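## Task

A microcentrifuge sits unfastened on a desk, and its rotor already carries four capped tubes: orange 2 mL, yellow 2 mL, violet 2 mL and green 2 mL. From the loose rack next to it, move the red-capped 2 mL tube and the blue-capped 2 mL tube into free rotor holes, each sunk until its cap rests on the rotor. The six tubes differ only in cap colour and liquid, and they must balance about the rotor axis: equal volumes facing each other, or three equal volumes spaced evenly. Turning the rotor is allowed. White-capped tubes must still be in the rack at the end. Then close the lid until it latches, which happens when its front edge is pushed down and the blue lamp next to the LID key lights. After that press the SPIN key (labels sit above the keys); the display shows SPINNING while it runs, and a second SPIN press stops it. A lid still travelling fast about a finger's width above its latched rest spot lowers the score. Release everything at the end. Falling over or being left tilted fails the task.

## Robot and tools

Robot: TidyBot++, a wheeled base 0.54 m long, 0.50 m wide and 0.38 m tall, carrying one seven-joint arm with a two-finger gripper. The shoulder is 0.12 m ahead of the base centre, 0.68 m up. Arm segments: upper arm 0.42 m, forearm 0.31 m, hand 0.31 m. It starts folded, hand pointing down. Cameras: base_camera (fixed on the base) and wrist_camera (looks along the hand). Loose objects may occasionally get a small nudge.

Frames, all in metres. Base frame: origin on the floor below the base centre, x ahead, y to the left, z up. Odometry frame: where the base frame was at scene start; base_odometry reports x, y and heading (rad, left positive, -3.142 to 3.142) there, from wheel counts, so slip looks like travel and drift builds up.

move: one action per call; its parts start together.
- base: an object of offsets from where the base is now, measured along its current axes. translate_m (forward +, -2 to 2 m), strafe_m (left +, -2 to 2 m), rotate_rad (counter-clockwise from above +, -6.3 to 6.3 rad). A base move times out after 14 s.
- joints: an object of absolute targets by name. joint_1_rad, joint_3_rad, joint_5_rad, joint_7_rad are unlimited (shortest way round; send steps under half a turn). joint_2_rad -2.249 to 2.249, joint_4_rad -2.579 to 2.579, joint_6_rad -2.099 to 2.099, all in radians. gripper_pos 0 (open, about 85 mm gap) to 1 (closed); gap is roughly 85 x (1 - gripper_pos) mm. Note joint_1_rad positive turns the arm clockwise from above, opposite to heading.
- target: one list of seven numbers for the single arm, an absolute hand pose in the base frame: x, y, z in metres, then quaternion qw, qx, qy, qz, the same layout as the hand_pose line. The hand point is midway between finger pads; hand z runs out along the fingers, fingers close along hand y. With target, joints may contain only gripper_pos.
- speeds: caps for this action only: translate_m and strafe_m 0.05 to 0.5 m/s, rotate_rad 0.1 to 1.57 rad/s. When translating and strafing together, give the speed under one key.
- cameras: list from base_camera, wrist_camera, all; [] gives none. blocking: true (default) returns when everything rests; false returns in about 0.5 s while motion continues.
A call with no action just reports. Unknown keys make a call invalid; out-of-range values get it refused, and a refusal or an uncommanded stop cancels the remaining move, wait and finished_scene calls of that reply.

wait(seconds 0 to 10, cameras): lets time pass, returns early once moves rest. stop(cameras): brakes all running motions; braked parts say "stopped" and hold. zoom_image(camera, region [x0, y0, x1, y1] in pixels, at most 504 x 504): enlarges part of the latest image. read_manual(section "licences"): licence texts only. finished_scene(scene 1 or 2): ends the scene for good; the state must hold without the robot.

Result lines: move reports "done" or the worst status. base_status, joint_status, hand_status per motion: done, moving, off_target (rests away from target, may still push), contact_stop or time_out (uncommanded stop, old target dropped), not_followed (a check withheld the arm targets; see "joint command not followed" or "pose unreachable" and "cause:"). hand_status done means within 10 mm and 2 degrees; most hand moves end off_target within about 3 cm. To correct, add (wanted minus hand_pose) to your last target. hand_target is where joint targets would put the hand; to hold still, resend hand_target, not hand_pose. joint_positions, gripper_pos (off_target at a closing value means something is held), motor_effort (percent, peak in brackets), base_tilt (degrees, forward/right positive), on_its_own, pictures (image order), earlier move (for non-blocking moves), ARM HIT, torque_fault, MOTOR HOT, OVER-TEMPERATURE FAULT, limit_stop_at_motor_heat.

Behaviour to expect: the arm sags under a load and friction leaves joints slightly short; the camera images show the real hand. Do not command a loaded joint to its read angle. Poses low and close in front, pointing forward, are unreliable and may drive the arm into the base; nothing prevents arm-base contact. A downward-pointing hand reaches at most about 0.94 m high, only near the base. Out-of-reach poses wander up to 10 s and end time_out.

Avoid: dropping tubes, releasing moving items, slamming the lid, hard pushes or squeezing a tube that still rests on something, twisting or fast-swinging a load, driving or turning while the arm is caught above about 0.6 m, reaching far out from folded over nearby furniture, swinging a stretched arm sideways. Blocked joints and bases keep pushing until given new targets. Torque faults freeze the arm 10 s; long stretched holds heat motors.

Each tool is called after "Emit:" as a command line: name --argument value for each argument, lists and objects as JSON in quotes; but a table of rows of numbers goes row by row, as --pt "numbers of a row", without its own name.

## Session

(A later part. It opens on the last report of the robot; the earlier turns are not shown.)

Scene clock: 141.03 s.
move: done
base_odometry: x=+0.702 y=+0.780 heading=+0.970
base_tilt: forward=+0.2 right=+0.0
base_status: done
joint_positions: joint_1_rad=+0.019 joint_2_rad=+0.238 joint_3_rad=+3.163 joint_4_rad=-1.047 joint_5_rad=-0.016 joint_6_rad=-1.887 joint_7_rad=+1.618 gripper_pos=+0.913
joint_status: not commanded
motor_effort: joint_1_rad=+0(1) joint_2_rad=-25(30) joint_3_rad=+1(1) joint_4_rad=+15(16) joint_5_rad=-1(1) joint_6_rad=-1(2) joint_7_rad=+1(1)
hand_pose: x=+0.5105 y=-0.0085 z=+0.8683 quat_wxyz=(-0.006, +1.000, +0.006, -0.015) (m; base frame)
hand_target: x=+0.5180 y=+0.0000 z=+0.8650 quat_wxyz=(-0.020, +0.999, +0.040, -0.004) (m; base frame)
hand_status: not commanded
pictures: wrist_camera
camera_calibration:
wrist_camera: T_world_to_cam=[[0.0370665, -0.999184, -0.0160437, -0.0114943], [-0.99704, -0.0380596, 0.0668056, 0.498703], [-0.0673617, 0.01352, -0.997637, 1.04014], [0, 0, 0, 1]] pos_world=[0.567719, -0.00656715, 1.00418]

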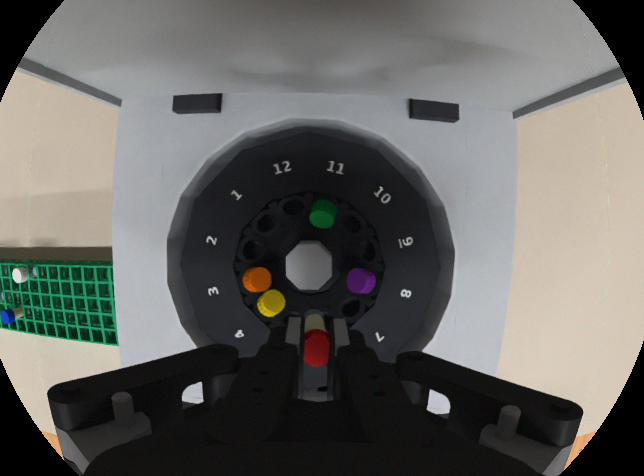

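Emit:
move --base '{"strafe_m":0.012,"translate_m":0.0005}' --speeds '{"translate_m":0.05}' --cameras '[]'

Emit:
move --base '{"strafe_m":0.006,"translate_m":0.004}' --speeds '{"translate_m":0.05}' --cameras '["wrist_camera"]'

Emit:
zoom_image --camera "wrist_camera" --region '[230, 160, 400, 350]'

Scene clock: 146.73 s.
move: done
base_odometry: x=+0.693 y=+0.788 heading=+0.970
base_tilt: forward=+0.1 right=+0.0
base_status: done
joint_positions: joint_1_rad=+0.019 joint_2_rad=+0.238 joint_3_rad=+3.163 joint_4_rad=-1.047 joint_5_rad=-0.017 joint_6_rad=-1.887 joint_7_rad=+1.618 gripper_pos=+0.913
joint_status: not commanded
motor_effort: joint_1_rad=+0(3) joint_2_rad=-26(27) joint_3_rad=+0(2) joint_4_rad=+15(16) joint_5_rad=-1(2) joint_6_rad=-1(2) joint_7_rad=+1(2)
hand_pose: x=+0.5105 y=-0.0084 z=+0.8683 quat_wxyz=(-0.006, +1.000, +0.006, -0.015) (m; base frame)
hand_target: x=+0.5180 y=+0.0000 z=+0.8650 quat_wxyz=(-0.020, +0.999, +0.040, -0.004) (m; base frame)
hand_status: not commanded
pictures: none
No camera images: "cameras" was empty.

Scene clock: 147.33 s.
move: done
base_odometry: x=+0.690 y=+0.795 heading=+0.970
base_tilt: forward=+0.2 right=+0.0
base_status: done
joint_positions: joint_1_rad=+0.019 joint_2_rad=+0.238 joint_3_rad=+3.163 joint_4_rad=-1.047 joint_5_rad=-0.017 joint_6_rad=-1.887 joint_7_rad=+1.618 gripper_pos=+0.913
joint_status: not commanded
motor_effort: joint_1_rad=+0(2) joint_2_rad=-25(28) joint_3_rad=+0(2) joint_4_rad=+15(16) joint_5_rad=-1(2) joint_6_rad=+0(1) joint_7_rad=+1(1)
hand_pose: x=+0.5105 y=-0.0083 z=+0.8684 quat_wxyz=(-0.006, +1.000, +0.006, -0.015) (m; base frame)
hand_target: x=+0.5180 y=+0.0000 z=+0.8650 quat_wxyz=(-0.020, +0.999, +0.040, -0.004) (m; base frame)
hand_status: not commanded
pictures: wrist_camera
camera_calibration:
wrist_camera: T_world_to_cam=[[0.037288, -0.999171, -0.0163629, -0.0111509], [-0.997054, -0.0382973, 0.0664542, 0.498992], [-0.0670257, 0.0138368, -0.997655, 1.04009], [0, 0, 0, 1]] pos_world=[0.567651, -0.00642305, 1.00431]

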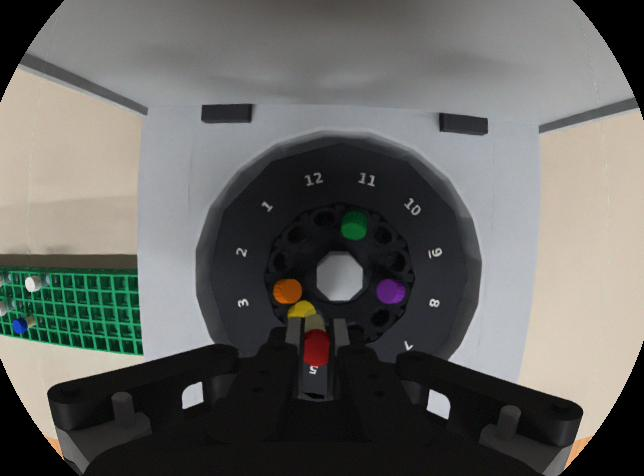

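Scaled by 2.653.

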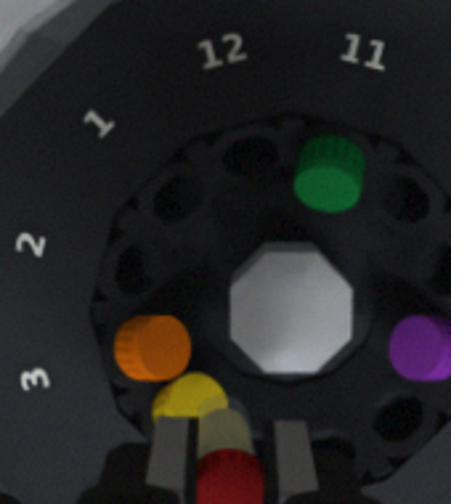

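Emit:
move --base '{"strafe_m":0.004,"translate_m":0.003}' --speeds '{"translate_m":0.05}' --cameras '["wrist_camera"]'

Emit:
zoom_image --camera "wrist_camera" --region '[230, 160, 400, 350]'

Scene clock: 150.60 s.
move: done
base_odometry: x=+0.689 y=+0.800 heading=+0.970
base_tilt: forward=+0.2 right=+0.0
base_status: done
joint_positions: joint_1_rad=+0.019 joint_2_rad=+0.237 joint_3_rad=+3.163 joint_4_rad=-1.047 joint_5_rad=-0.017 joint_6_rad=-1.887 joint_7_rad=+1.618 gripper_pos=+0.913
joint_status: not commanded
motor_effort: joint_1_rad=+0(4) joint_2_rad=-25(28) joint_3_rad=+0(3) joint_4_rad=+15(16) joint_5_rad=-1(1) joint_6_rad=+0(2) joint_7_rad=+1(1)
hand_pose: x=+0.5104 y=-0.0082 z=+0.8686 quat_wxyz=(-0.006, +1.000, +0.006, -0.014) (m; base frame)
hand_target: x=+0.5180 y=+0.0000 z=+0.8650 quat_wxyz=(-0.020, +0.999, +0.040, -0.004) (m; base frame)
hand_status: not commanded
pictures: wrist_camera
camera_calibration:
wrist_camera: T_world_to_cam=[[0.0375396, -0.999158, -0.0165788, -0.0109475], [-0.997081, -0.0385551, 0.0659065, 0.499407], [-0.0664902, 0.0140563, -0.997688, 1.04002], [0, 0, 0, 1]] pos_world=[0.567511, -0.00630249, 1.00452]

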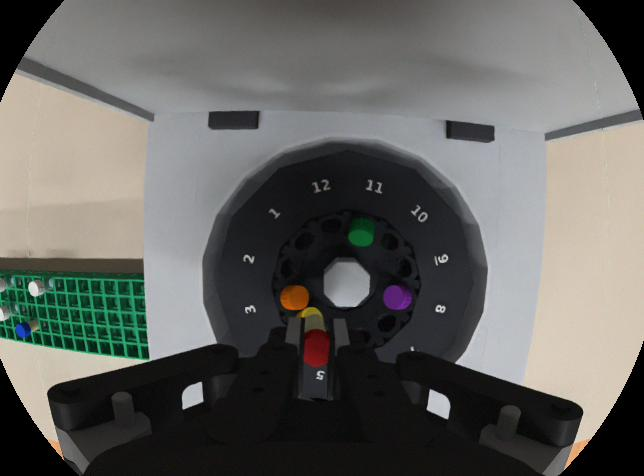

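Scaled by 2.653.

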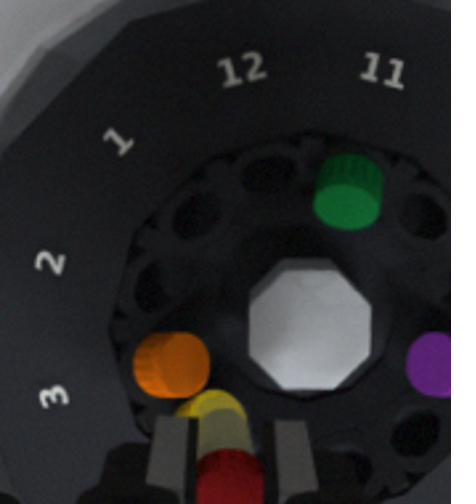

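Emit:
move --base '{"strafe_m":-0.010,"translate_m":-0.002}' --speeds '{"translate_m":0.05}' --cameras '[]'

Emit:
move --target '[0.519, 0.0, 0.857, -0.02, 1, 0.04, -0.004]' --cameras '["wrist_camera"]'

Emit:
zoom_image --camera "wrist_camera" --region '[230, 160, 400, 350]'

Scene clock: 155.90 s.
move: done
base_odometry: x=+0.696 y=+0.792 heading=+0.970
base_tilt: forward=+0.2 right=+0.0
base_status: done
joint_positions: joint_1_rad=+0.020 joint_2_rad=+0.237 joint_3_rad=+3.164 joint_4_rad=-1.047 joint_5_rad=-0.017 joint_6_rad=-1.887 joint_7_rad=+1.618 gripper_pos=+0.913
joint_status: not commanded
motor_effort: joint_1_rad=+1(3) joint_2_rad=-26(29) joint_3_rad=+1(3) joint_4_rad=+14(16) joint_5_rad=-1(2) joint_6_rad=-1(1) joint_7_rad=+1(1)
hand_pose: x=+0.5103 y=-0.0087 z=+0.8687 quat_wxyz=(-0.006, +1.000, +0.005, -0.014) (m; base frame)
hand_target: x=+0.5180 y=+0.0000 z=+0.8650 quat_wxyz=(-0.020, +0.999, +0.040, -0.004) (m; base frame)
hand_status: not commanded
pictures: none
No camera images: "cameras" was empty.

Scene clock: 156.53 s.
move: off_target
base_odometry: x=+0.696 y=+0.792 heading=+0.970
base_tilt: forward=+0.1 right=+0.0
base_status: not commanded
joint_positions: joint_1_rad=+0.020 joint_2_rad=+0.236 joint_3_rad=+3.164 joint_4_rad=-1.078 joint_5_rad=-0.017 joint_6_rad=-1.864 joint_7_rad=+1.618 gripper_pos=+0.913
joint_status: not commanded
motor_effort: joint_1_rad=+0(1) joint_2_rad=-25(27) joint_3_rad=+0(1) joint_4_rad=+15(16) joint_5_rad=-1(1) joint_6_rad=-1(1) joint_7_rad=+1(1)
hand_pose: x=+0.5105 y=-0.0088 z=+0.8596 quat_wxyz=(-0.007, +1.000, +0.005, -0.018) (m; base frame)
hand_target: x=+0.5190 y=+0.0000 z=+0.8570 quat_wxyz=(-0.020, +0.999, +0.040, -0.004) (m; base frame)
hand_status: off_target (0.012 m and 4.6 deg from the pose sent, 0.017 m and 4.4 deg at the start)
pictures: wrist_camera
camera_calibration:
wrist_camera: T_world_to_cam=[[0.0353946, -0.999223, -0.0173451, -0.00990082], [-0.996674, -0.0365685, 0.0728271, 0.493958], [-0.0734048, 0.0147097, -0.997194, 1.03412], [0, 0, 0, 1]] pos_world=[0.568574, -0.00704137, 0.995069]

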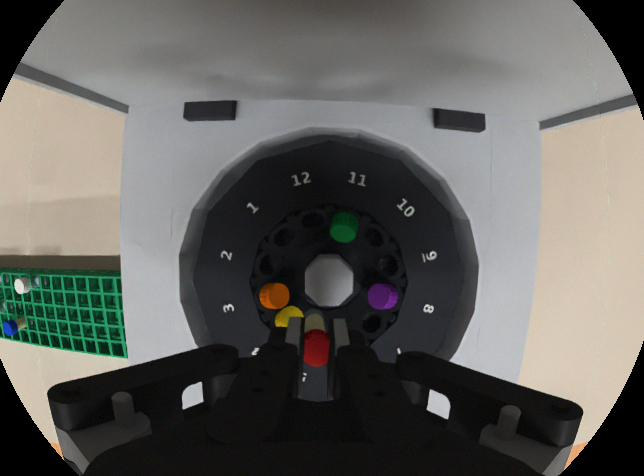

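Scaled by 2.653.

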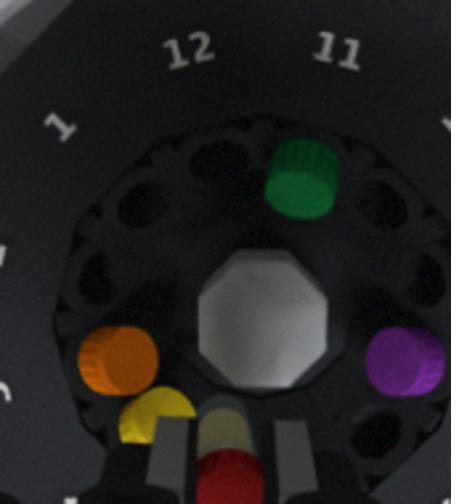

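Emit:
move --base '{"strafe_m":0.007,"translate_m":0.002}' --speeds '{"translate_m":0.05}' --cameras '["wrist_camera"]'

Emit:
zoom_image --camera "wrist_camera" --region '[230, 160, 400, 350]'

Scene clock: 159.50 s.
move: done
base_odometry: x=+0.691 y=+0.798 heading=+0.969
base_tilt: forward=+0.2 right=+0.0
base_status: done
joint_positions: joint_1_rad=+0.019 joint_2_rad=+0.236 joint_3_rad=+3.164 joint_4_rad=-1.078 joint_5_rad=-0.018 joint_6_rad=-1.864 joint_7_rad=+1.618 gripper_pos=+0.913
joint_status: not commanded
motor_effort: joint_1_rad=+1(4) joint_2_rad=-26(27) joint_3_rad=+1(2) joint_4_rad=+15(16) joint_5_rad=+0(2) joint_6_rad=-1(1) joint_7_rad=+1(1)
hand_pose: x=+0.5104 y=-0.0084 z=+0.8598 quat_wxyz=(-0.007, +1.000, +0.005, -0.018) (m; base frame)
hand_target: x=+0.5190 y=+0.0000 z=+0.8570 quat_wxyz=(-0.020, +0.999, +0.040, -0.004) (m; base frame)
hand_status: not commanded
pictures: wrist_camera
camera_calibration:
wrist_camera: T_world_to_cam=[[0.036115, -0.999192, -0.0176614, -0.00964054], [-0.996702, -0.0372988, 0.072064, 0.494555], [-0.0726645, 0.0150006, -0.997244, 1.03401], [0, 0, 0, 1]] pos_world=[0.568408, -0.00669727, 0.995355]

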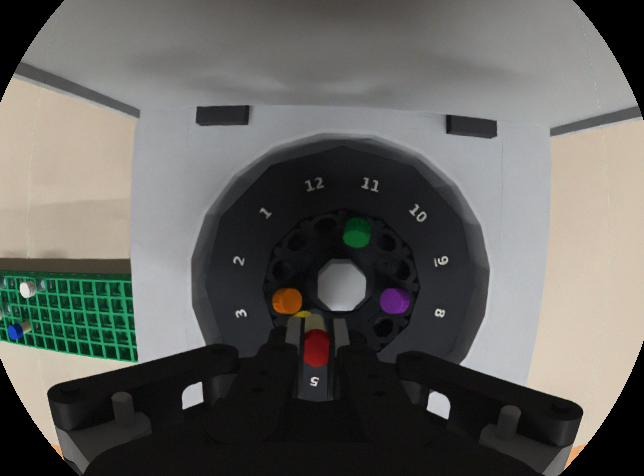

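Scaled by 2.653.

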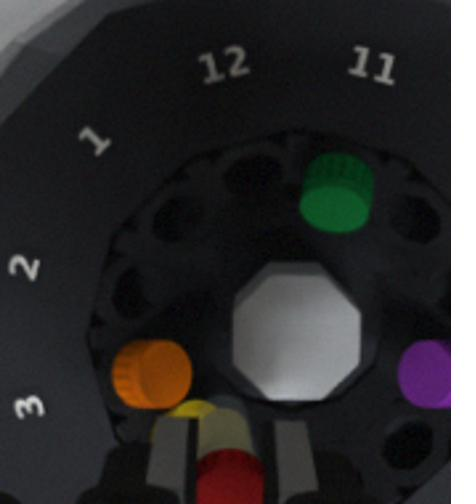

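Emit:
move --base '{"strafe_m":0.004,"translate_m":0.0}' --speeds '{"translate_m":0.05}' --cameras '["wrist_camera"]'

Emit:
zoom_image --camera "wrist_camera" --region '[250, 250, 380, 350]'

Scene clock: 165.97 s.
move: done
base_odometry: x=+0.688 y=+0.801 heading=+0.969
base_tilt: forward=+0.2 right=+0.0
base_status: done
joint_positions: joint_1_rad=+0.019 joint_2_rad=+0.234 joint_3_rad=+3.164 joint_4_rad=-1.079 joint_5_rad=-0.018 joint_6_rad=-1.859 joint_7_rad=+1.618 gripper_pos=+0.913
joint_status: not commanded
motor_effort: joint_1_rad=+0(3) joint_2_rad=-25(27) joint_3_rad=+0(2) joint_4_rad=+14(15) joint_5_rad=-1(3) joint_6_rad=-1(2) joint_7_rad=+1(1)
hand_pose: x=+0.5114 y=-0.0086 z=+0.8601 quat_wxyz=(-0.007, +1.000, +0.005, -0.015) (m; base frame)
hand_target: x=+0.5190 y=+0.0000 z=+0.8570 quat_wxyz=(-0.020, +0.999, +0.040, -0.004) (m; base frame)
hand_status: not commanded
pictures: wrist_camera
camera_calibration:
wrist_camera: T_world_to_cam=[[0.035699, -0.999213, -0.0172985, -0.00996063], [-0.997092, -0.0367788, 0.06675, 0.500256], [-0.0673337, 0.0148653, -0.99762, 1.03195], [0, 0, 0, 1]] pos_world=[0.568642, -0.00689415, 0.995926]

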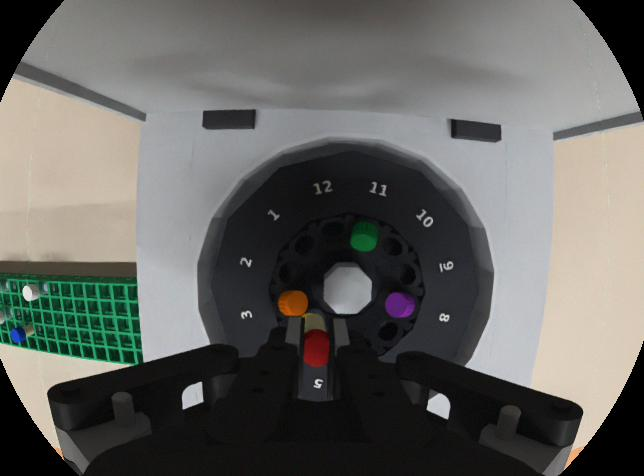

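Scaled by 3.877.

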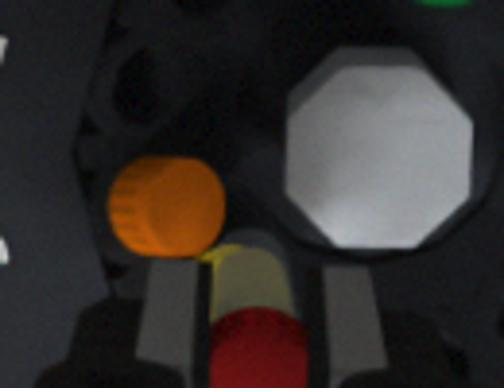

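Emit:
move --base '{"strafe_m":-0.010}' --speeds '{"strafe_m":0.05}' --cameras '[]'

Emit:
move --base '{"translate_m":-0.010}' --speeds '{"translate_m":0.05}' --cameras '["wrist_camera"]'

Emit:
zoom_image --camera "wrist_camera" --region '[250, 220, 380, 340]'

Scene clock: 171.33 s.
move: done
base_odometry: x=+0.696 y=+0.795 heading=+0.969
base_tilt: forward=+0.2 right=+0.0
base_status: done
joint_positions: joint_1_rad=+0.020 joint_2_rad=+0.234 joint_3_rad=+3.165 joint_4_rad=-1.079 joint_5_rad=-0.018 joint_6_rad=-1.859 joint_7_rad=+1.618 gripper_pos=+0.913
joint_status: not commanded
motor_effort: joint_1_rad=+0(3) joint_2_rad=-25(28) joint_3_rad=+0(2) joint_4_rad=+15(16) joint_5_rad=-1(2) joint_6_rad=-1(1) joint_7_rad=+1(2)
hand_pose: x=+0.5113 y=-0.0090 z=+0.8602 quat_wxyz=(-0.007, +1.000, +0.005, -0.015) (m; base frame)
hand_target: x=+0.5190 y=+0.0000 z=+0.8570 quat_wxyz=(-0.020, +0.999, +0.040, -0.004) (m; base frame)
hand_status: not commanded
pictures: none
No camera images: "cameras" was empty.

Scene clock: 171.97 s.
move: done
base_odometry: x=+0.691 y=+0.787 heading=+0.969
base_tilt: forward=+0.1 right=+0.0
base_status: done
joint_positions: joint_1_rad=+0.020 joint_2_rad=+0.229 joint_3_rad=+3.165 joint_4_rad=-1.079 joint_5_rad=-0.018 joint_6_rad=-1.859 joint_7_rad=+1.618 gripper_pos=+0.913
joint_status: not commanded
motor_effort: joint_1_rad=+0(3) joint_2_rad=-25(29) joint_3_rad=+0(2) joint_4_rad=+15(16) joint_5_rad=-1(2) joint_6_rad=+0(2) joint_7_rad=+1(1)
hand_pose: x=+0.5105 y=-0.0089 z=+0.8619 quat_wxyz=(-0.007, +1.000, +0.005, -0.012) (m; base frame)
hand_target: x=+0.5190 y=+0.0000 z=+0.8570 quat_wxyz=(-0.020, +0.999, +0.040, -0.004) (m; base frame)
hand_status: not commanded
pictures: wrist_camera
camera_calibration:
wrist_camera: T_world_to_cam=[[0.0346952, -0.99925, -0.0172219, -0.00978015], [-0.997442, -0.0356997, 0.0619249, 0.503599], [-0.0624932, 0.0150294, -0.997932, 1.03153], [0, 0, 0, 1]] pos_world=[0.567114, -0.00729774, 0.998044]

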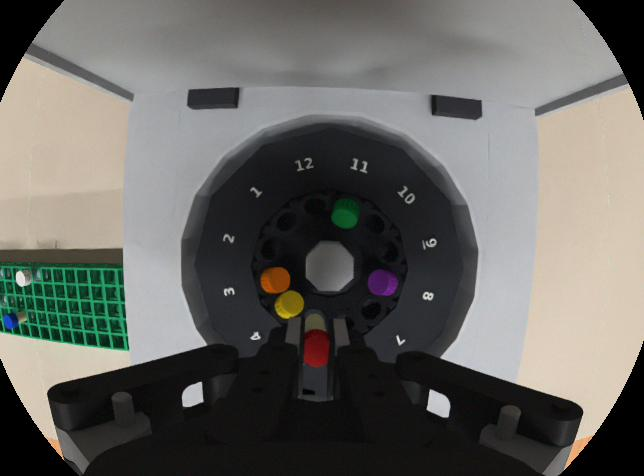

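Scaled by 3.877.

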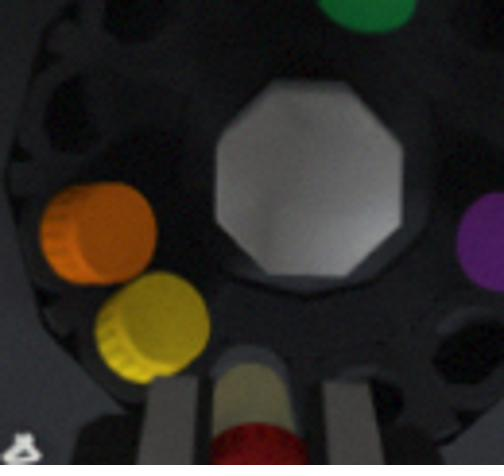

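Emit:
move --base '{"strafe_m":0.006,"translate_m":0.0022}' --speeds '{"strafe_m":0.05}' --cameras '[]'

Emit:
move --base '{"strafe_m":0.004,"translate_m":0.003}' --speeds '{"translate_m":0.05}' --cameras '["wrist_camera"]'

Emit:
zoom_image --camera "wrist_camera" --region '[250, 220, 380, 340]'

Scene clock: 176.17 s.
move: done
base_odometry: x=+0.687 y=+0.792 heading=+0.969
base_tilt: forward=+0.1 right=+0.0
base_status: done
joint_positions: joint_1_rad=+0.020 joint_2_rad=+0.229 joint_3_rad=+3.165 joint_4_rad=-1.079 joint_5_rad=-0.018 joint_6_rad=-1.859 joint_7_rad=+1.618 gripper_pos=+0.913
joint_status: not commanded
motor_effort: joint_1_rad=+0(3) joint_2_rad=-25(28) joint_3_rad=+0(2) joint_4_rad=+15(16) joint_5_rad=-1(2) joint_6_rad=+0(2) joint_7_rad=+1(1)
hand_pose: x=+0.5105 y=-0.0090 z=+0.8619 quat_wxyz=(-0.007, +1.000, +0.005, -0.012) (m; base frame)
hand_target: x=+0.5190 y=+0.0000 z=+0.8570 quat_wxyz=(-0.020, +0.999, +0.040, -0.004) (m; base frame)
hand_status: not commanded
pictures: none
No camera images: "cameras" was empty.

Scene clock: 176.73 s.
move: done
base_odometry: x=+0.686 y=+0.797 heading=+0.969
base_tilt: forward=+0.2 right=+0.0
base_status: done
joint_positions: joint_1_rad=+0.020 joint_2_rad=+0.229 joint_3_rad=+3.165 joint_4_rad=-1.080 joint_5_rad=-0.018 joint_6_rad=-1.855 joint_7_rad=+1.618 gripper_pos=+0.913
joint_status: not commanded
motor_effort: joint_1_rad=+0(3) joint_2_rad=-25(27) joint_3_rad=-1(2) joint_4_rad=+14(16) joint_5_rad=-1(2) joint_6_rad=-1(3) joint_7_rad=+1(1)
hand_pose: x=+0.5115 y=-0.0090 z=+0.8618 quat_wxyz=(-0.007, +1.000, +0.004, -0.011) (m; base frame)
hand_target: x=+0.5190 y=+0.0000 z=+0.8570 quat_wxyz=(-0.020, +0.999, +0.040, -0.004) (m; base frame)
hand_status: not commanded
pictures: wrist_camera
camera_calibration:
wrist_camera: T_world_to_cam=[[0.0344712, -0.999262, -0.0169412, -0.0100658], [-0.99766, -0.0354075, 0.0584845, 0.507664], [-0.0590412, 0.0148855, -0.998145, 1.02986], [0, 0, 0, 1]] pos_world=[0.567627, -0.00741329, 0.998091]

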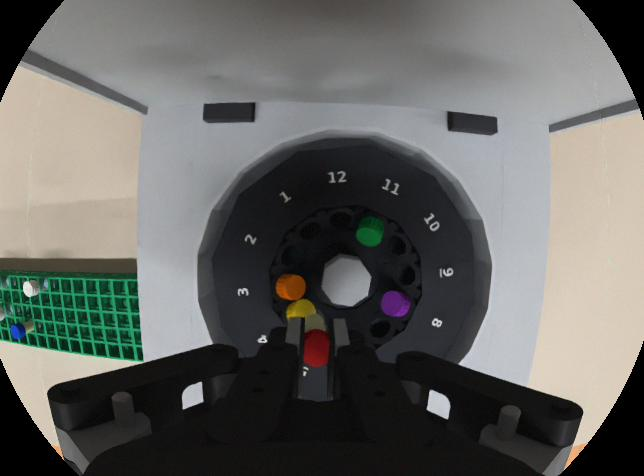

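Scaled by 3.877.

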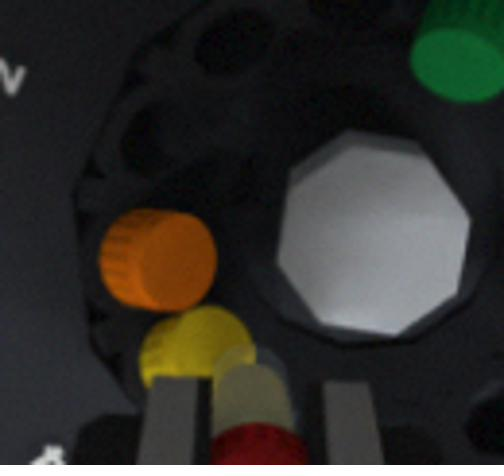

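Emit:
move --base '{"strafe_m":0.0025,"translate_m":0.0008}' --speeds '{"strafe_m":0.05}' --cameras '["wrist_camera"]'

Emit:
zoom_image --camera "wrist_camera" --region '[270, 160, 440, 350]'

Scene clock: 180.00 s.
move: done
base_odometry: x=+0.684 y=+0.799 heading=+0.968
base_tilt: forward=+0.1 right=+0.0
base_status: done
joint_positions: joint_1_rad=+0.020 joint_2_rad=+0.229 joint_3_rad=+3.165 joint_4_rad=-1.080 joint_5_rad=-0.018 joint_6_rad=-1.853 joint_7_rad=+1.618 gripper_pos=+0.913
joint_status: not commanded
motor_effort: joint_1_rad=+0(4) joint_2_rad=-25(28) joint_3_rad=+0(3) joint_4_rad=+15(16) joint_5_rad=-1(4) joint_6_rad=-2(3) joint_7_rad=+1(2)
hand_pose: x=+0.5120 y=-0.0093 z=+0.8618 quat_wxyz=(-0.006, +1.000, +0.004, -0.010) (m; base frame)
hand_target: x=+0.5190 y=+0.0000 z=+0.8570 quat_wxyz=(-0.020, +0.999, +0.040, -0.004) (m; base frame)
hand_status: not commanded
pictures: wrist_camera
camera_calibration:
wrist_camera: T_world_to_cam=[[0.0339625, -0.999283, -0.0167405, -0.0102048], [-0.997789, -0.0348597, 0.056588, 0.50983], [-0.057131, 0.0147816, -0.998257, 1.0291], [0, 0, 0, 1]] pos_world=[0.567843, -0.00763677, 0.998287]

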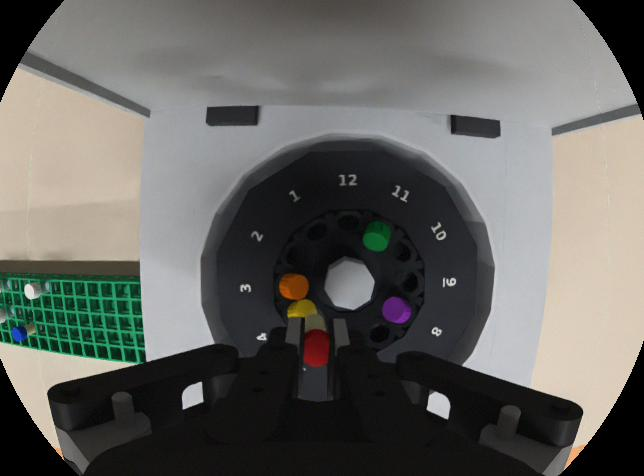

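Scaled by 2.653.

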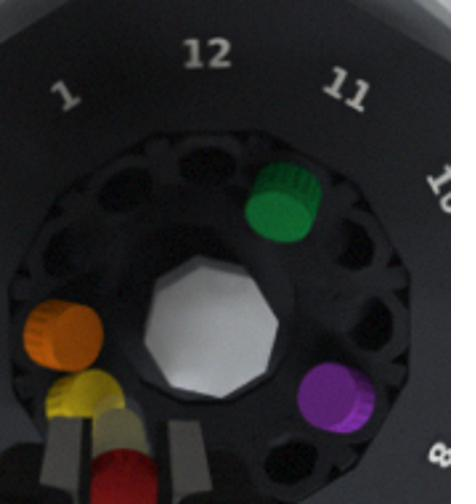

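Emit:
move --base '{"strafe_m":-0.006, "translate_m":-0.004}' --speeds '{"strafe_m":0.05}' --cameras '[]'

Emit:
move --target '[0.510, 0.0, 0.91, -0.02, 1, 0.04, -0.004]' --base '{"strafe_m":-0.008, "translate_m":0.004}' --cameras '[]'

Emit:
move --target '[0.50, 0.0, 0.90, 0.003, 0.924, -0.028, 0.38]' --cameras '["wrist_camera"]'

Emit:
zoom_image --camera "wrist_camera" --region '[230, 160, 400, 350]'

Scene clock: 189.00 s.
move: done
base_odometry: x=+0.687 y=+0.792 heading=+0.968
base_tilt: forward=+0.1 right=+0.0
base_status: done
joint_positions: joint_1_rad=+0.020 joint_2_rad=+0.229 joint_3_rad=+3.165 joint_4_rad=-1.080 joint_5_rad=-0.018 joint_6_rad=-1.853 joint_7_rad=+1.618 gripper_pos=+0.913
joint_status: not commanded
motor_effort: joint_1_rad=+0(2) joint_2_rad=-25(30) joint_3_rad=+1(2) joint_4_rad=+15(16) joint_5_rad=-1(2) joint_6_rad=+0(2) joint_7_rad=+1(1)
hand_pose: x=+0.5120 y=-0.0093 z=+0.8619 quat_wxyz=(-0.006, +1.000, +0.004, -0.010) (m; base frame)
hand_target: x=+0.5190 y=+0.0000 z=+0.8570 quat_wxyz=(-0.020, +0.999, +0.040, -0.004) (m; base frame)
hand_status: not commanded
pictures: none
No camera images: "cameras" was empty.

Scene clock: 190.20 s.
move: off_target
base_odometry: x=+0.696 y=+0.791 heading=+0.969
base_tilt: forward=+0.2 right=+0.0
base_status: done
joint_positions: joint_1_rad=+0.020 joint_2_rad=+0.236 joint_3_rad=+3.166 joint_4_rad=-0.886 joint_5_rad=-0.018 joint_6_rad=-1.978 joint_7_rad=+1.618 gripper_pos=+0.913
joint_status: not commanded
motor_effort: joint_1_rad=+1(3) joint_2_rad=-25(28) joint_3_rad=+0(3) joint_4_rad=+14(16) joint_5_rad=-1(2) joint_6_rad=+0(2) joint_7_rad=+1(1)
hand_pose: x=+0.5137 y=-0.0093 z=+0.9163 quat_wxyz=(-0.005, +1.000, +0.005, +0.021) (m; base frame)
hand_target: x=+0.5100 y=+0.0000 z=+0.9100 quat_wxyz=(-0.020, +0.999, +0.040, -0.004) (m; base frame)
hand_status: off_target (0.012 m and 5.2 deg from the pose sent, 0.049 m and 4.4 deg at the start)
pictures: none
No camera images: "cameras" was empty.

Scene clock: 192.77 s.
move: off_target
base_odometry: x=+0.696 y=+0.791 heading=+0.969
base_tilt: forward=+0.1 right=+0.0
base_status: not commanded
joint_positions: joint_1_rad=+0.020 joint_2_rad=-0.347 joint_3_rad=+3.119 joint_4_rad=-1.771 joint_5_rad=-0.017 joint_6_rad=-0.978 joint_7_rad=+1.567 gripper_pos=+0.913
joint_status: not commanded
motor_effort: joint_1_rad=+1(1) joint_2_rad=-9(26) joint_3_rad=+1(2) joint_4_rad=+19(20) joint_5_rad=-1(2) joint_6_rad=+4(6) joint_7_rad=+1(1)
hand_pose: x=+0.4964 y=+0.0077 z=+0.8937 quat_wxyz=(-0.006, +0.932, -0.002, +0.362) (m; base frame)
hand_target: x=+0.5000 y=+0.0000 z=+0.9000 quat_wxyz=(+0.003, +0.924, -0.028, +0.380) (m; base frame)
hand_status: off_target (0.011 m and 3.9 deg from the pose sent, 0.023 m and 42.5 deg at the start)
pictures: wrist_camera
camera_calibration:
wrist_camera: T_world_to_cam=[[0.0213437, -0.999769, 0.00264791, -0.00326945], [-0.762876, -0.0179981, -0.646295, 1.00454], [0.646193, 0.0117743, -0.763083, 0.50048], [0, 0, 0, 1]] pos_world=[0.443005, 0.00891838, 1.03115]

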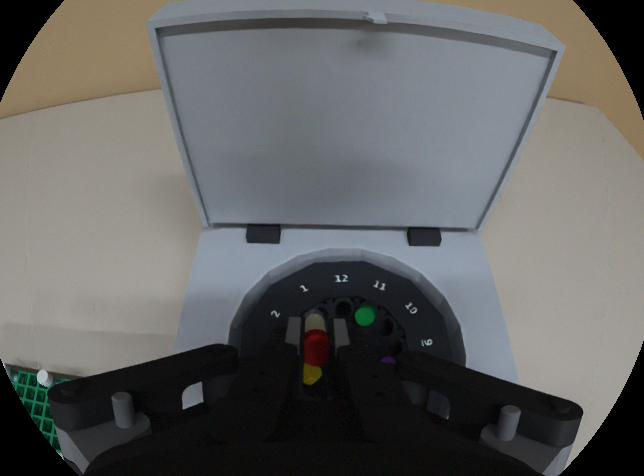

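Scaled by 2.653.

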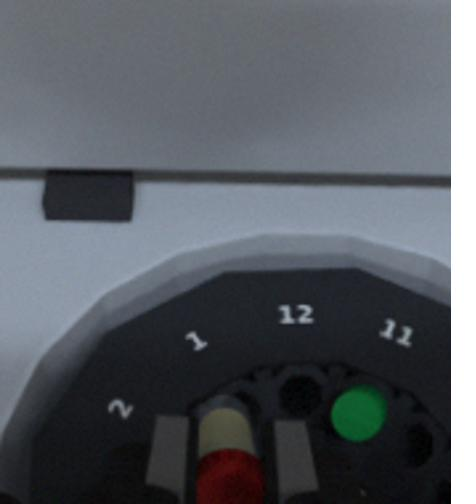

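Emit:
move --base '{"strafe_m":-0.014}' --speeds '{"strafe_m":0.1}' --target '[0.50, 0.0, 0.88, 0.003, 0.924, -0.028, 0.38]' --cameras '["wrist_camera"]'

Emit:
zoom_image --camera "wrist_camera" --region '[270, 260, 370, 340]'

Scene clock: 197.57 s.
move: off_target
base_odometry: x=+0.707 y=+0.784 heading=+0.969
base_tilt: forward=+0.1 right=+0.0
base_status: done
joint_positions: joint_1_rad=+0.021 joint_2_rad=-0.352 joint_3_rad=+3.112 joint_4_rad=-1.842 joint_5_rad=-0.014 joint_6_rad=-0.914 joint_7_rad=+1.566 gripper_pos=+0.913
joint_status: not commanded
motor_effort: joint_1_rad=+0(1) joint_2_rad=-8(10) joint_3_rad=+1(3) joint_4_rad=+19(21) joint_5_rad=-1(2) joint_6_rad=+4(6) joint_7_rad=+1(1)
hand_pose: x=+0.4962 y=+0.0097 z=+0.8716 quat_wxyz=(-0.004, +0.933, +0.001, +0.361) (m; base frame)
hand_target: x=+0.5000 y=+0.0000 z=+0.8800 quat_wxyz=(+0.003, +0.924, -0.028, +0.380) (m; base frame)
hand_status: off_target (0.013 m and 4.2 deg from the pose sent, 0.016 m and 3.9 deg at the start)
pictures: wrist_camera
camera_calibration:
wrist_camera: T_world_to_cam=[[0.0260629, -0.999632, 0.00752424, -0.00776761], [-0.764345, -0.0247783, -0.644332, 0.98918], [0.644281, 0.0110421, -0.764709, 0.486052], [0, 0, 0, 1]] pos_world=[0.443122, 0.0113784, 1.00911]

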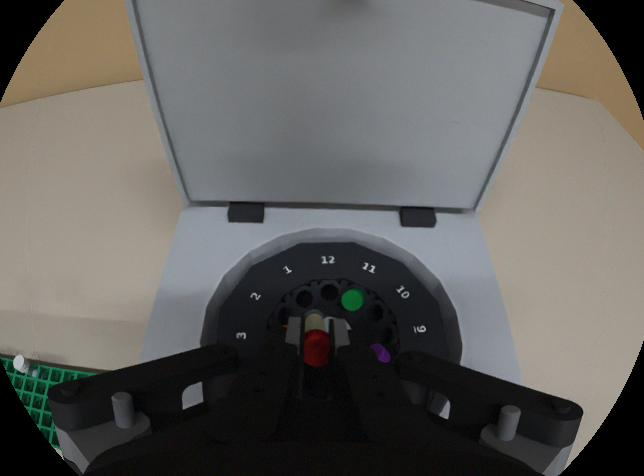

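Scaled by 5.040.

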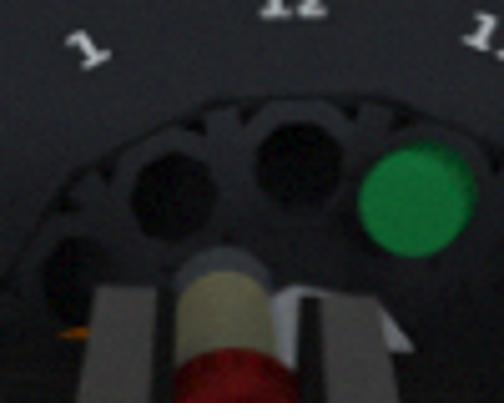

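Emit:
move --base '{"strafe_m":-0.0068,"translate_m":0.008}' --speeds '{"strafe_m":0.1}' --target '[0.50, 0.0, 0.870, 0.003, 0.924, -0.028, 0.38]' --cameras '[]'

Emit:
move --target '[0.50, 0.0, 0.863, 0.003, 0.924, -0.028, 0.38]' --cameras '["wrist_camera"]'

Emit:
zoom_image --camera "wrist_camera" --region '[270, 260, 370, 340]'

Scene clock: 202.47 s.
move: off_target
base_odometry: x=+0.717 y=+0.786 heading=+0.968
base_tilt: forward=+0.1 right=+0.0
base_status: done
joint_positions: joint_1_rad=+0.021 joint_2_rad=-0.359 joint_3_rad=+3.110 joint_4_rad=-1.874 joint_5_rad=-0.014 joint_6_rad=-0.879 joint_7_rad=+1.565 gripper_pos=+0.913
joint_status: not commanded
motor_effort: joint_1_rad=+0(1) joint_2_rad=-8(11) joint_3_rad=+1(3) joint_4_rad=+20(20) joint_5_rad=-1(1) joint_6_rad=+6(7) joint_7_rad=+1(1)
hand_pose: x=+0.4962 y=+0.0102 z=+0.8648 quat_wxyz=(-0.004, +0.931, +0.001, +0.365) (m; base frame)
hand_target: x=+0.5000 y=+0.0000 z=+0.8700 quat_wxyz=(+0.003, +0.924, -0.028, +0.380) (m; base frame)
hand_status: off_target (0.012 m and 4.0 deg from the pose sent, 0.011 m and 4.2 deg at the start)
pictures: none
No camera images: "cameras" was empty.

Scene clock: 203.10 s.
move: off_target
base_odometry: x=+0.717 y=+0.786 heading=+0.968
base_tilt: forward=+0.1 right=+0.0
base_status: not commanded
joint_positions: joint_1_rad=+0.021 joint_2_rad=-0.359 joint_3_rad=+3.110 joint_4_rad=-1.896 joint_5_rad=-0.014 joint_6_rad=-0.858 joint_7_rad=+1.564 gripper_pos=+0.913
joint_status: not commanded
motor_effort: joint_1_rad=+0(1) joint_2_rad=-8(9) joint_3_rad=+2(2) joint_4_rad=+19(20) joint_5_rad=-1(1) joint_6_rad=+5(6) joint_7_rad=+1(1)
hand_pose: x=+0.4964 y=+0.0101 z=+0.8575 quat_wxyz=(-0.004, +0.931, +0.001, +0.365) (m; base frame)
hand_target: x=+0.5000 y=+0.0000 z=+0.8630 quat_wxyz=(+0.003, +0.924, -0.028, +0.380) (m; base frame)
hand_status: off_target (0.012 m and 4.0 deg from the pose sent, 0.011 m and 4.0 deg at the start)
pictures: wrist_camera
camera_calibration:
wrist_camera: T_world_to_cam=[[0.0261879, -0.999622, 0.00834084, -0.00804921], [-0.758737, -0.0253084, -0.650905, 0.983091], [0.65087, 0.0107173, -0.759113, 0.467155], [0, 0, 0, 1]] pos_world=[0.442062, 0.0118276, 0.994589]

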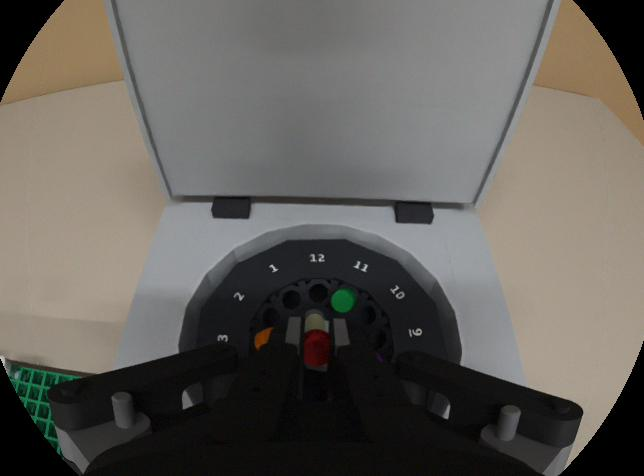

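Scaled by 5.040.

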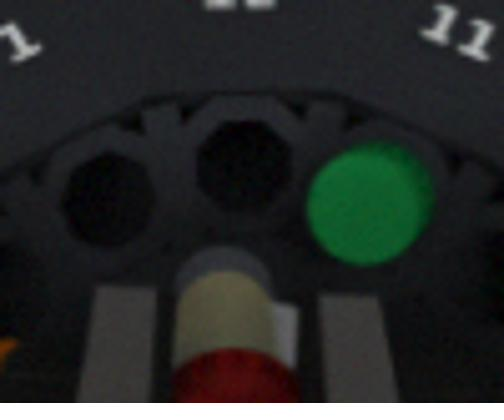

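Emit:
move --base '{"strafe_m":-0.0017,"translate_m":0.008}' --speeds '{"translate_m":0.1}' --target '[0.50, 0.0, 0.857, 0.003, 0.924, -0.028, 0.38]' --cameras '["wrist_camera"]'

Emit:
zoom_image --camera "wrist_camera" --region '[270, 260, 370, 340]'

Scene clock: 206.90 s.
move: off_target
base_odometry: x=+0.724 y=+0.792 heading=+0.968
base_tilt: forward=+0.1 right=+0.0
base_status: done
joint_positions: joint_1_rad=+0.021 joint_2_rad=-0.364 joint_3_rad=+3.109 joint_4_rad=-1.915 joint_5_rad=-0.014 joint_6_rad=-0.837 joint_7_rad=+1.564 gripper_pos=+0.913
joint_status: not commanded
motor_effort: joint_1_rad=+0(1) joint_2_rad=-8(12) joint_3_rad=+1(3) joint_4_rad=+20(21) joint_5_rad=-1(2) joint_6_rad=+5(6) joint_7_rad=+1(1)
hand_pose: x=+0.4961 y=+0.0102 z=+0.8541 quat_wxyz=(-0.004, +0.930, +0.001, +0.368) (m; base frame)
hand_target: x=+0.5000 y=+0.0000 z=+0.8570 quat_wxyz=(+0.003, +0.924, -0.028, +0.380) (m; base frame)
hand_status: off_target (0.011 m and 3.8 deg from the pose sent, 0.011 m and 4.0 deg at the start)
pictures: wrist_camera
camera_calibration:
wrist_camera: T_world_to_cam=[[0.0258861, -0.999629, 0.0084351, -0.00787114], [-0.754237, -0.025068, -0.656123, 0.982907], [0.656092, 0.0106224, -0.754606, 0.458225], [0, 0, 0, 1]] pos_world=[0.440911, 0.0119039, 0.990755]

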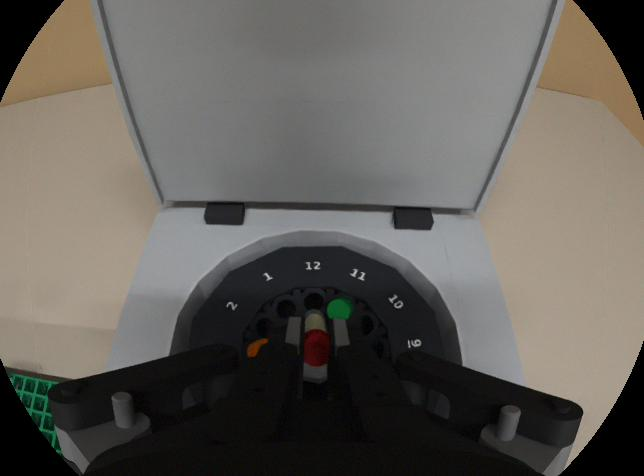

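Scaled by 5.040.

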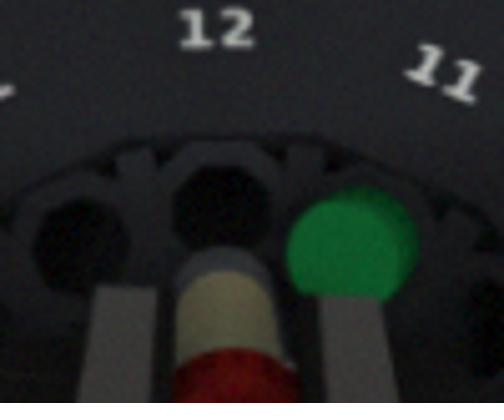

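Emit:
move --base '{"translate_m":0.010}' --speeds '{"translate_m":0.05}' --target '[0.50, 0.0, 0.852, 0.003, 0.924, -0.028, 0.38]' --cameras '["wrist_camera"]'

Emit:
zoom_image --camera "wrist_camera" --region '[270, 260, 370, 340]'

Scene clock: 210.63 s.
move: off_target
base_odometry: x=+0.730 y=+0.800 heading=+0.968
base_tilt: forward=+0.1 right=+0.0
base_status: done
joint_positions: joint_1_rad=+0.021 joint_2_rad=-0.365 joint_3_rad=+3.108 joint_4_rad=-1.930 joint_5_rad=-0.014 joint_6_rad=-0.822 joint_7_rad=+1.563 gripper_pos=+0.913
joint_status: not commanded
motor_effort: joint_1_rad=+1(1) joint_2_rad=-8(12) joint_3_rad=+1(2) joint_4_rad=+20(20) joint_5_rad=-1(1) joint_6_rad=+5(7) joint_7_rad=+1(1)
hand_pose: x=+0.4960 y=+0.0103 z=+0.8494 quat_wxyz=(-0.004, +0.930, +0.001, +0.368) (m; base frame)
hand_target: x=+0.5000 y=+0.0000 z=+0.8520 quat_wxyz=(+0.003, +0.924, -0.028, +0.380) (m; base frame)
hand_status: off_target (0.011 m and 3.7 deg from the pose sent, 0.011 m and 3.8 deg at the start)
pictures: wrist_camera
camera_calibration:
wrist_camera: T_world_to_cam=[[0.025958, -0.999627, 0.00853468, -0.0078078], [-0.753772, -0.0251801, -0.656653, 0.979946], [0.656623, 0.0106122, -0.754144, 0.454185], [0, 0, 0, 1]] pos_world=[0.440631, 0.0120504, 0.986073]

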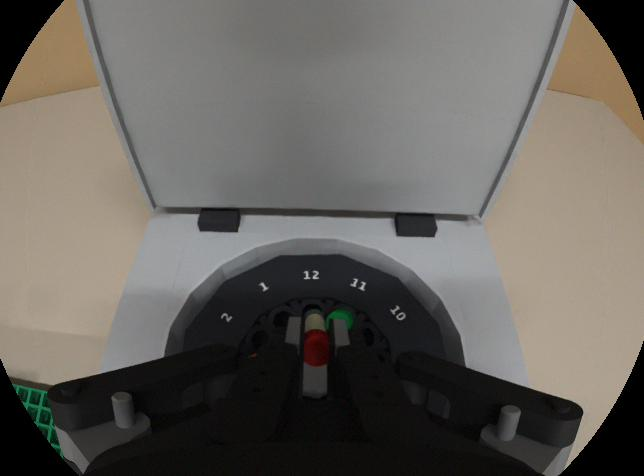

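Scaled by 5.040.

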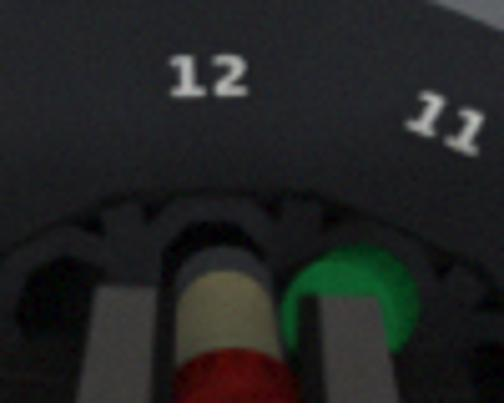

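Emit:
move --base '{"translate_m":0.002,"strafe_m":0.0008}' --speeds '{"translate_m":0.05}' --target '[0.50, 0.0, 0.846, 0.003, 0.924, -0.028, 0.38]' --cameras '["wrist_camera"]'

Emit:
zoom_image --camera "wrist_camera" --region '[270, 260, 370, 340]'

Scene clock: 213.53 s.
move: off_target
base_odometry: x=+0.730 y=+0.802 heading=+0.968
base_tilt: forward=+0.1 right=+0.0
base_status: done
joint_positions: joint_1_rad=+0.021 joint_2_rad=-0.365 joint_3_rad=+3.106 joint_4_rad=-1.950 joint_5_rad=-0.013 joint_6_rad=-0.802 joint_7_rad=+1.563 gripper_pos=+0.913
joint_status: not commanded
motor_effort: joint_1_rad=+0(1) joint_2_rad=-8(11) joint_3_rad=+1(3) joint_4_rad=+20(21) joint_5_rad=-1(2) joint_6_rad=+6(6) joint_7_rad=+1(1)
hand_pose: x=+0.4958 y=+0.0109 z=+0.8435 quat_wxyz=(-0.004, +0.930, +0.002, +0.368) (m; base frame)
hand_target: x=+0.5000 y=+0.0000 z=+0.8460 quat_wxyz=(+0.003, +0.924, -0.028, +0.380) (m; base frame)
hand_status: off_target (0.012 m and 3.8 deg from the pose sent, 0.012 m and 3.7 deg at the start)
pictures: wrist_camera
camera_calibration:
wrist_camera: T_world_to_cam=[[0.0273326, -0.999581, 0.0095756, -0.00870705], [-0.753301, -0.0268933, -0.657126, 0.976178], [0.657108, 0.0107476, -0.75372, 0.449238], [0, 0, 0, 1]] pos_world=[0.440396, 0.012721, 0.980155]

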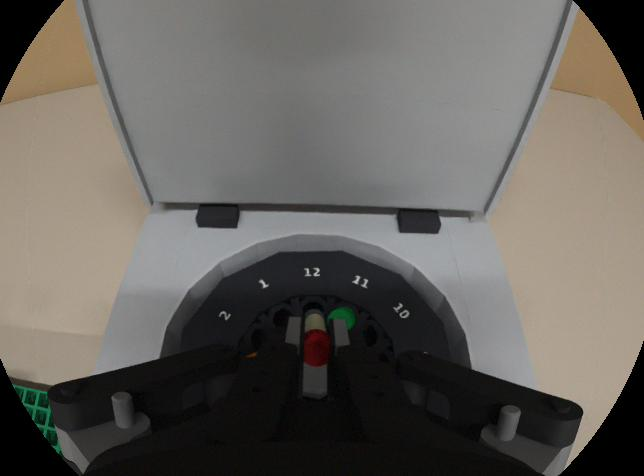

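Scaled by 5.040.

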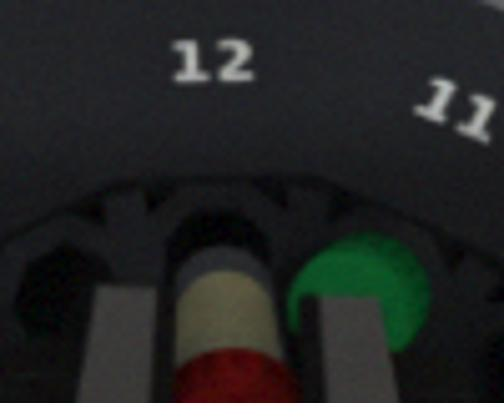

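Emit:
move --base '{"translate_m":0.004}' --speeds '{"translate_m":0.05}' --target '[0.50, 0.0, 0.842, 0.003, 0.924, -0.028, 0.38]' --cameras '["wrist_camera"]'

Emit:
zoom_image --camera "wrist_camera" --region '[270, 260, 370, 340]'

Scene clock: 216.60 s.
move: off_target
base_odometry: x=+0.733 y=+0.805 heading=+0.968
base_tilt: forward=+0.1 right=+0.0
base_status: done
joint_positions: joint_1_rad=+0.021 joint_2_rad=-0.366 joint_3_rad=+3.106 joint_4_rad=-1.962 joint_5_rad=-0.013 joint_6_rad=-0.790 joint_7_rad=+1.563 gripper_pos=+0.913
joint_status: not commanded
motor_effort: joint_1_rad=+0(1) joint_2_rad=-8(12) joint_3_rad=+1(3) joint_4_rad=+20(21) joint_5_rad=-1(1) joint_6_rad=+5(6) joint_7_rad=+1(2)
hand_pose: x=+0.4958 y=+0.0109 z=+0.8404 quat_wxyz=(-0.004, +0.929, +0.002, +0.369) (m; base frame)
hand_target: x=+0.5000 y=+0.0000 z=+0.8420 quat_wxyz=(+0.003, +0.924, -0.028, +0.380) (m; base frame)
hand_status: off_target (0.012 m and 3.8 deg from the pose sent, 0.012 m and 3.8 deg at the start)
pictures: wrist_camera
camera_calibration:
wrist_camera: T_world_to_cam=[[0.0269769, -0.999592, 0.00941884, -0.00840797], [-0.752074, -0.0265022, -0.658546, 0.974669], [0.658527, 0.0106819, -0.752482, 0.445113], [0, 0, 0, 1]] pos_world=[0.440131, 0.0126717, 0.976883]

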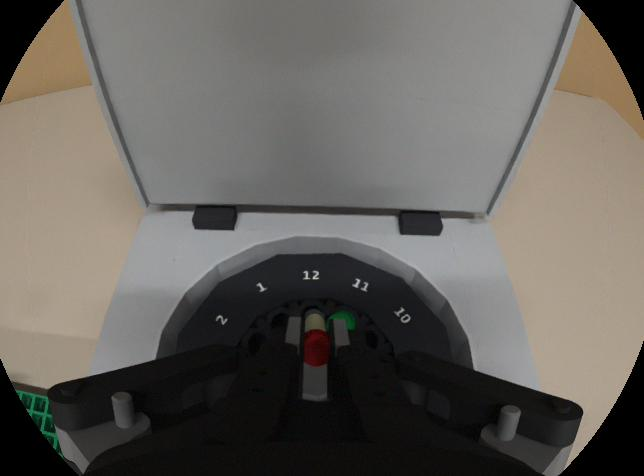

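Scaled by 5.040.

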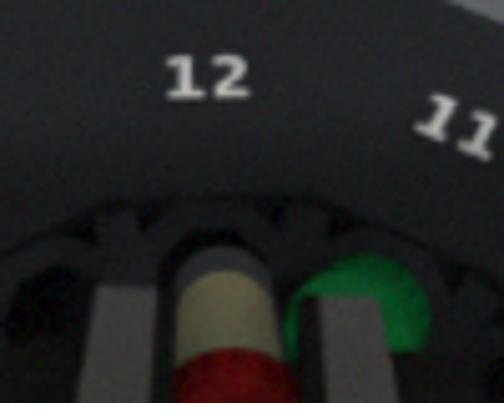

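Emit:
move --base '{"translate_m":0.003,"strafe_m":0.0006}' --speeds '{"translate_m":0.05}' --target '[0.501, 0.0, 0.835, 0.003, 0.924, -0.028, 0.38]' --cameras '["wrist_camera"]'

Emit:
zoom_image --camera "wrist_camera" --region '[270, 260, 370, 340]'

Scene clock: 218.73 s.
move: off_target
base_odometry: x=+0.734 y=+0.808 heading=+0.968
base_tilt: forward=+0.1 right=+0.0
base_status: done
joint_positions: joint_1_rad=+0.021 joint_2_rad=-0.367 joint_3_rad=+3.106 joint_4_rad=-1.982 joint_5_rad=-0.013 joint_6_rad=-0.765 joint_7_rad=+1.562 gripper_pos=+0.913
joint_status: not commanded
motor_effort: joint_1_rad=+0(1) joint_2_rad=-8(11) joint_3_rad=+1(3) joint_4_rad=+20(21) joint_5_rad=-1(2) joint_6_rad=+5(6) joint_7_rad=+1(1)
hand_pose: x=+0.4965 y=+0.0110 z=+0.8348 quat_wxyz=(-0.004, +0.929, +0.002, +0.371) (m; base frame)
hand_target: x=+0.5010 y=+0.0000 z=+0.8350 quat_wxyz=(+0.003, +0.924, -0.028, +0.380) (m; base frame)
hand_status: off_target (0.012 m and 3.7 deg from the pose sent, 0.013 m and 3.8 deg at the start)
pictures: wrist_camera
camera_calibration:
wrist_camera: T_world_to_cam=[[0.0265854, -0.999604, 0.00921143, -0.00791413], [-0.749291, -0.0260259, -0.66173, 0.972736], [0.661708, 0.0106903, -0.749686, 0.436562], [0, 0, 0, 1]] pos_world=[0.440196, 0.0127384, 0.971045]

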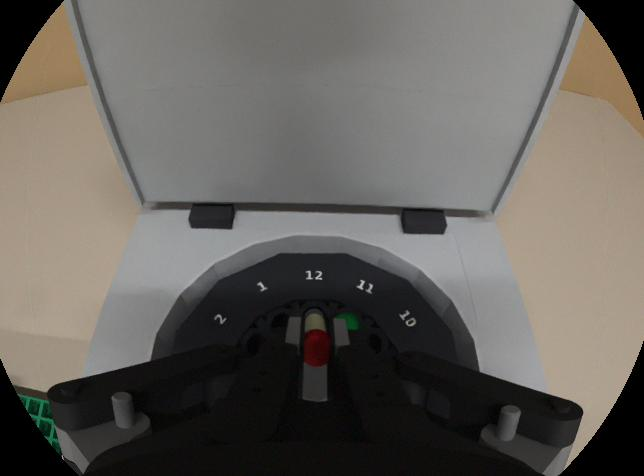

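Scaled by 5.040.

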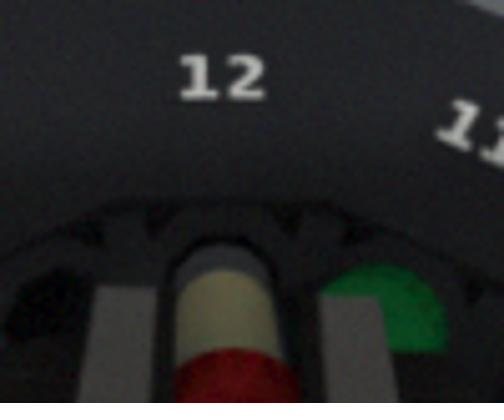

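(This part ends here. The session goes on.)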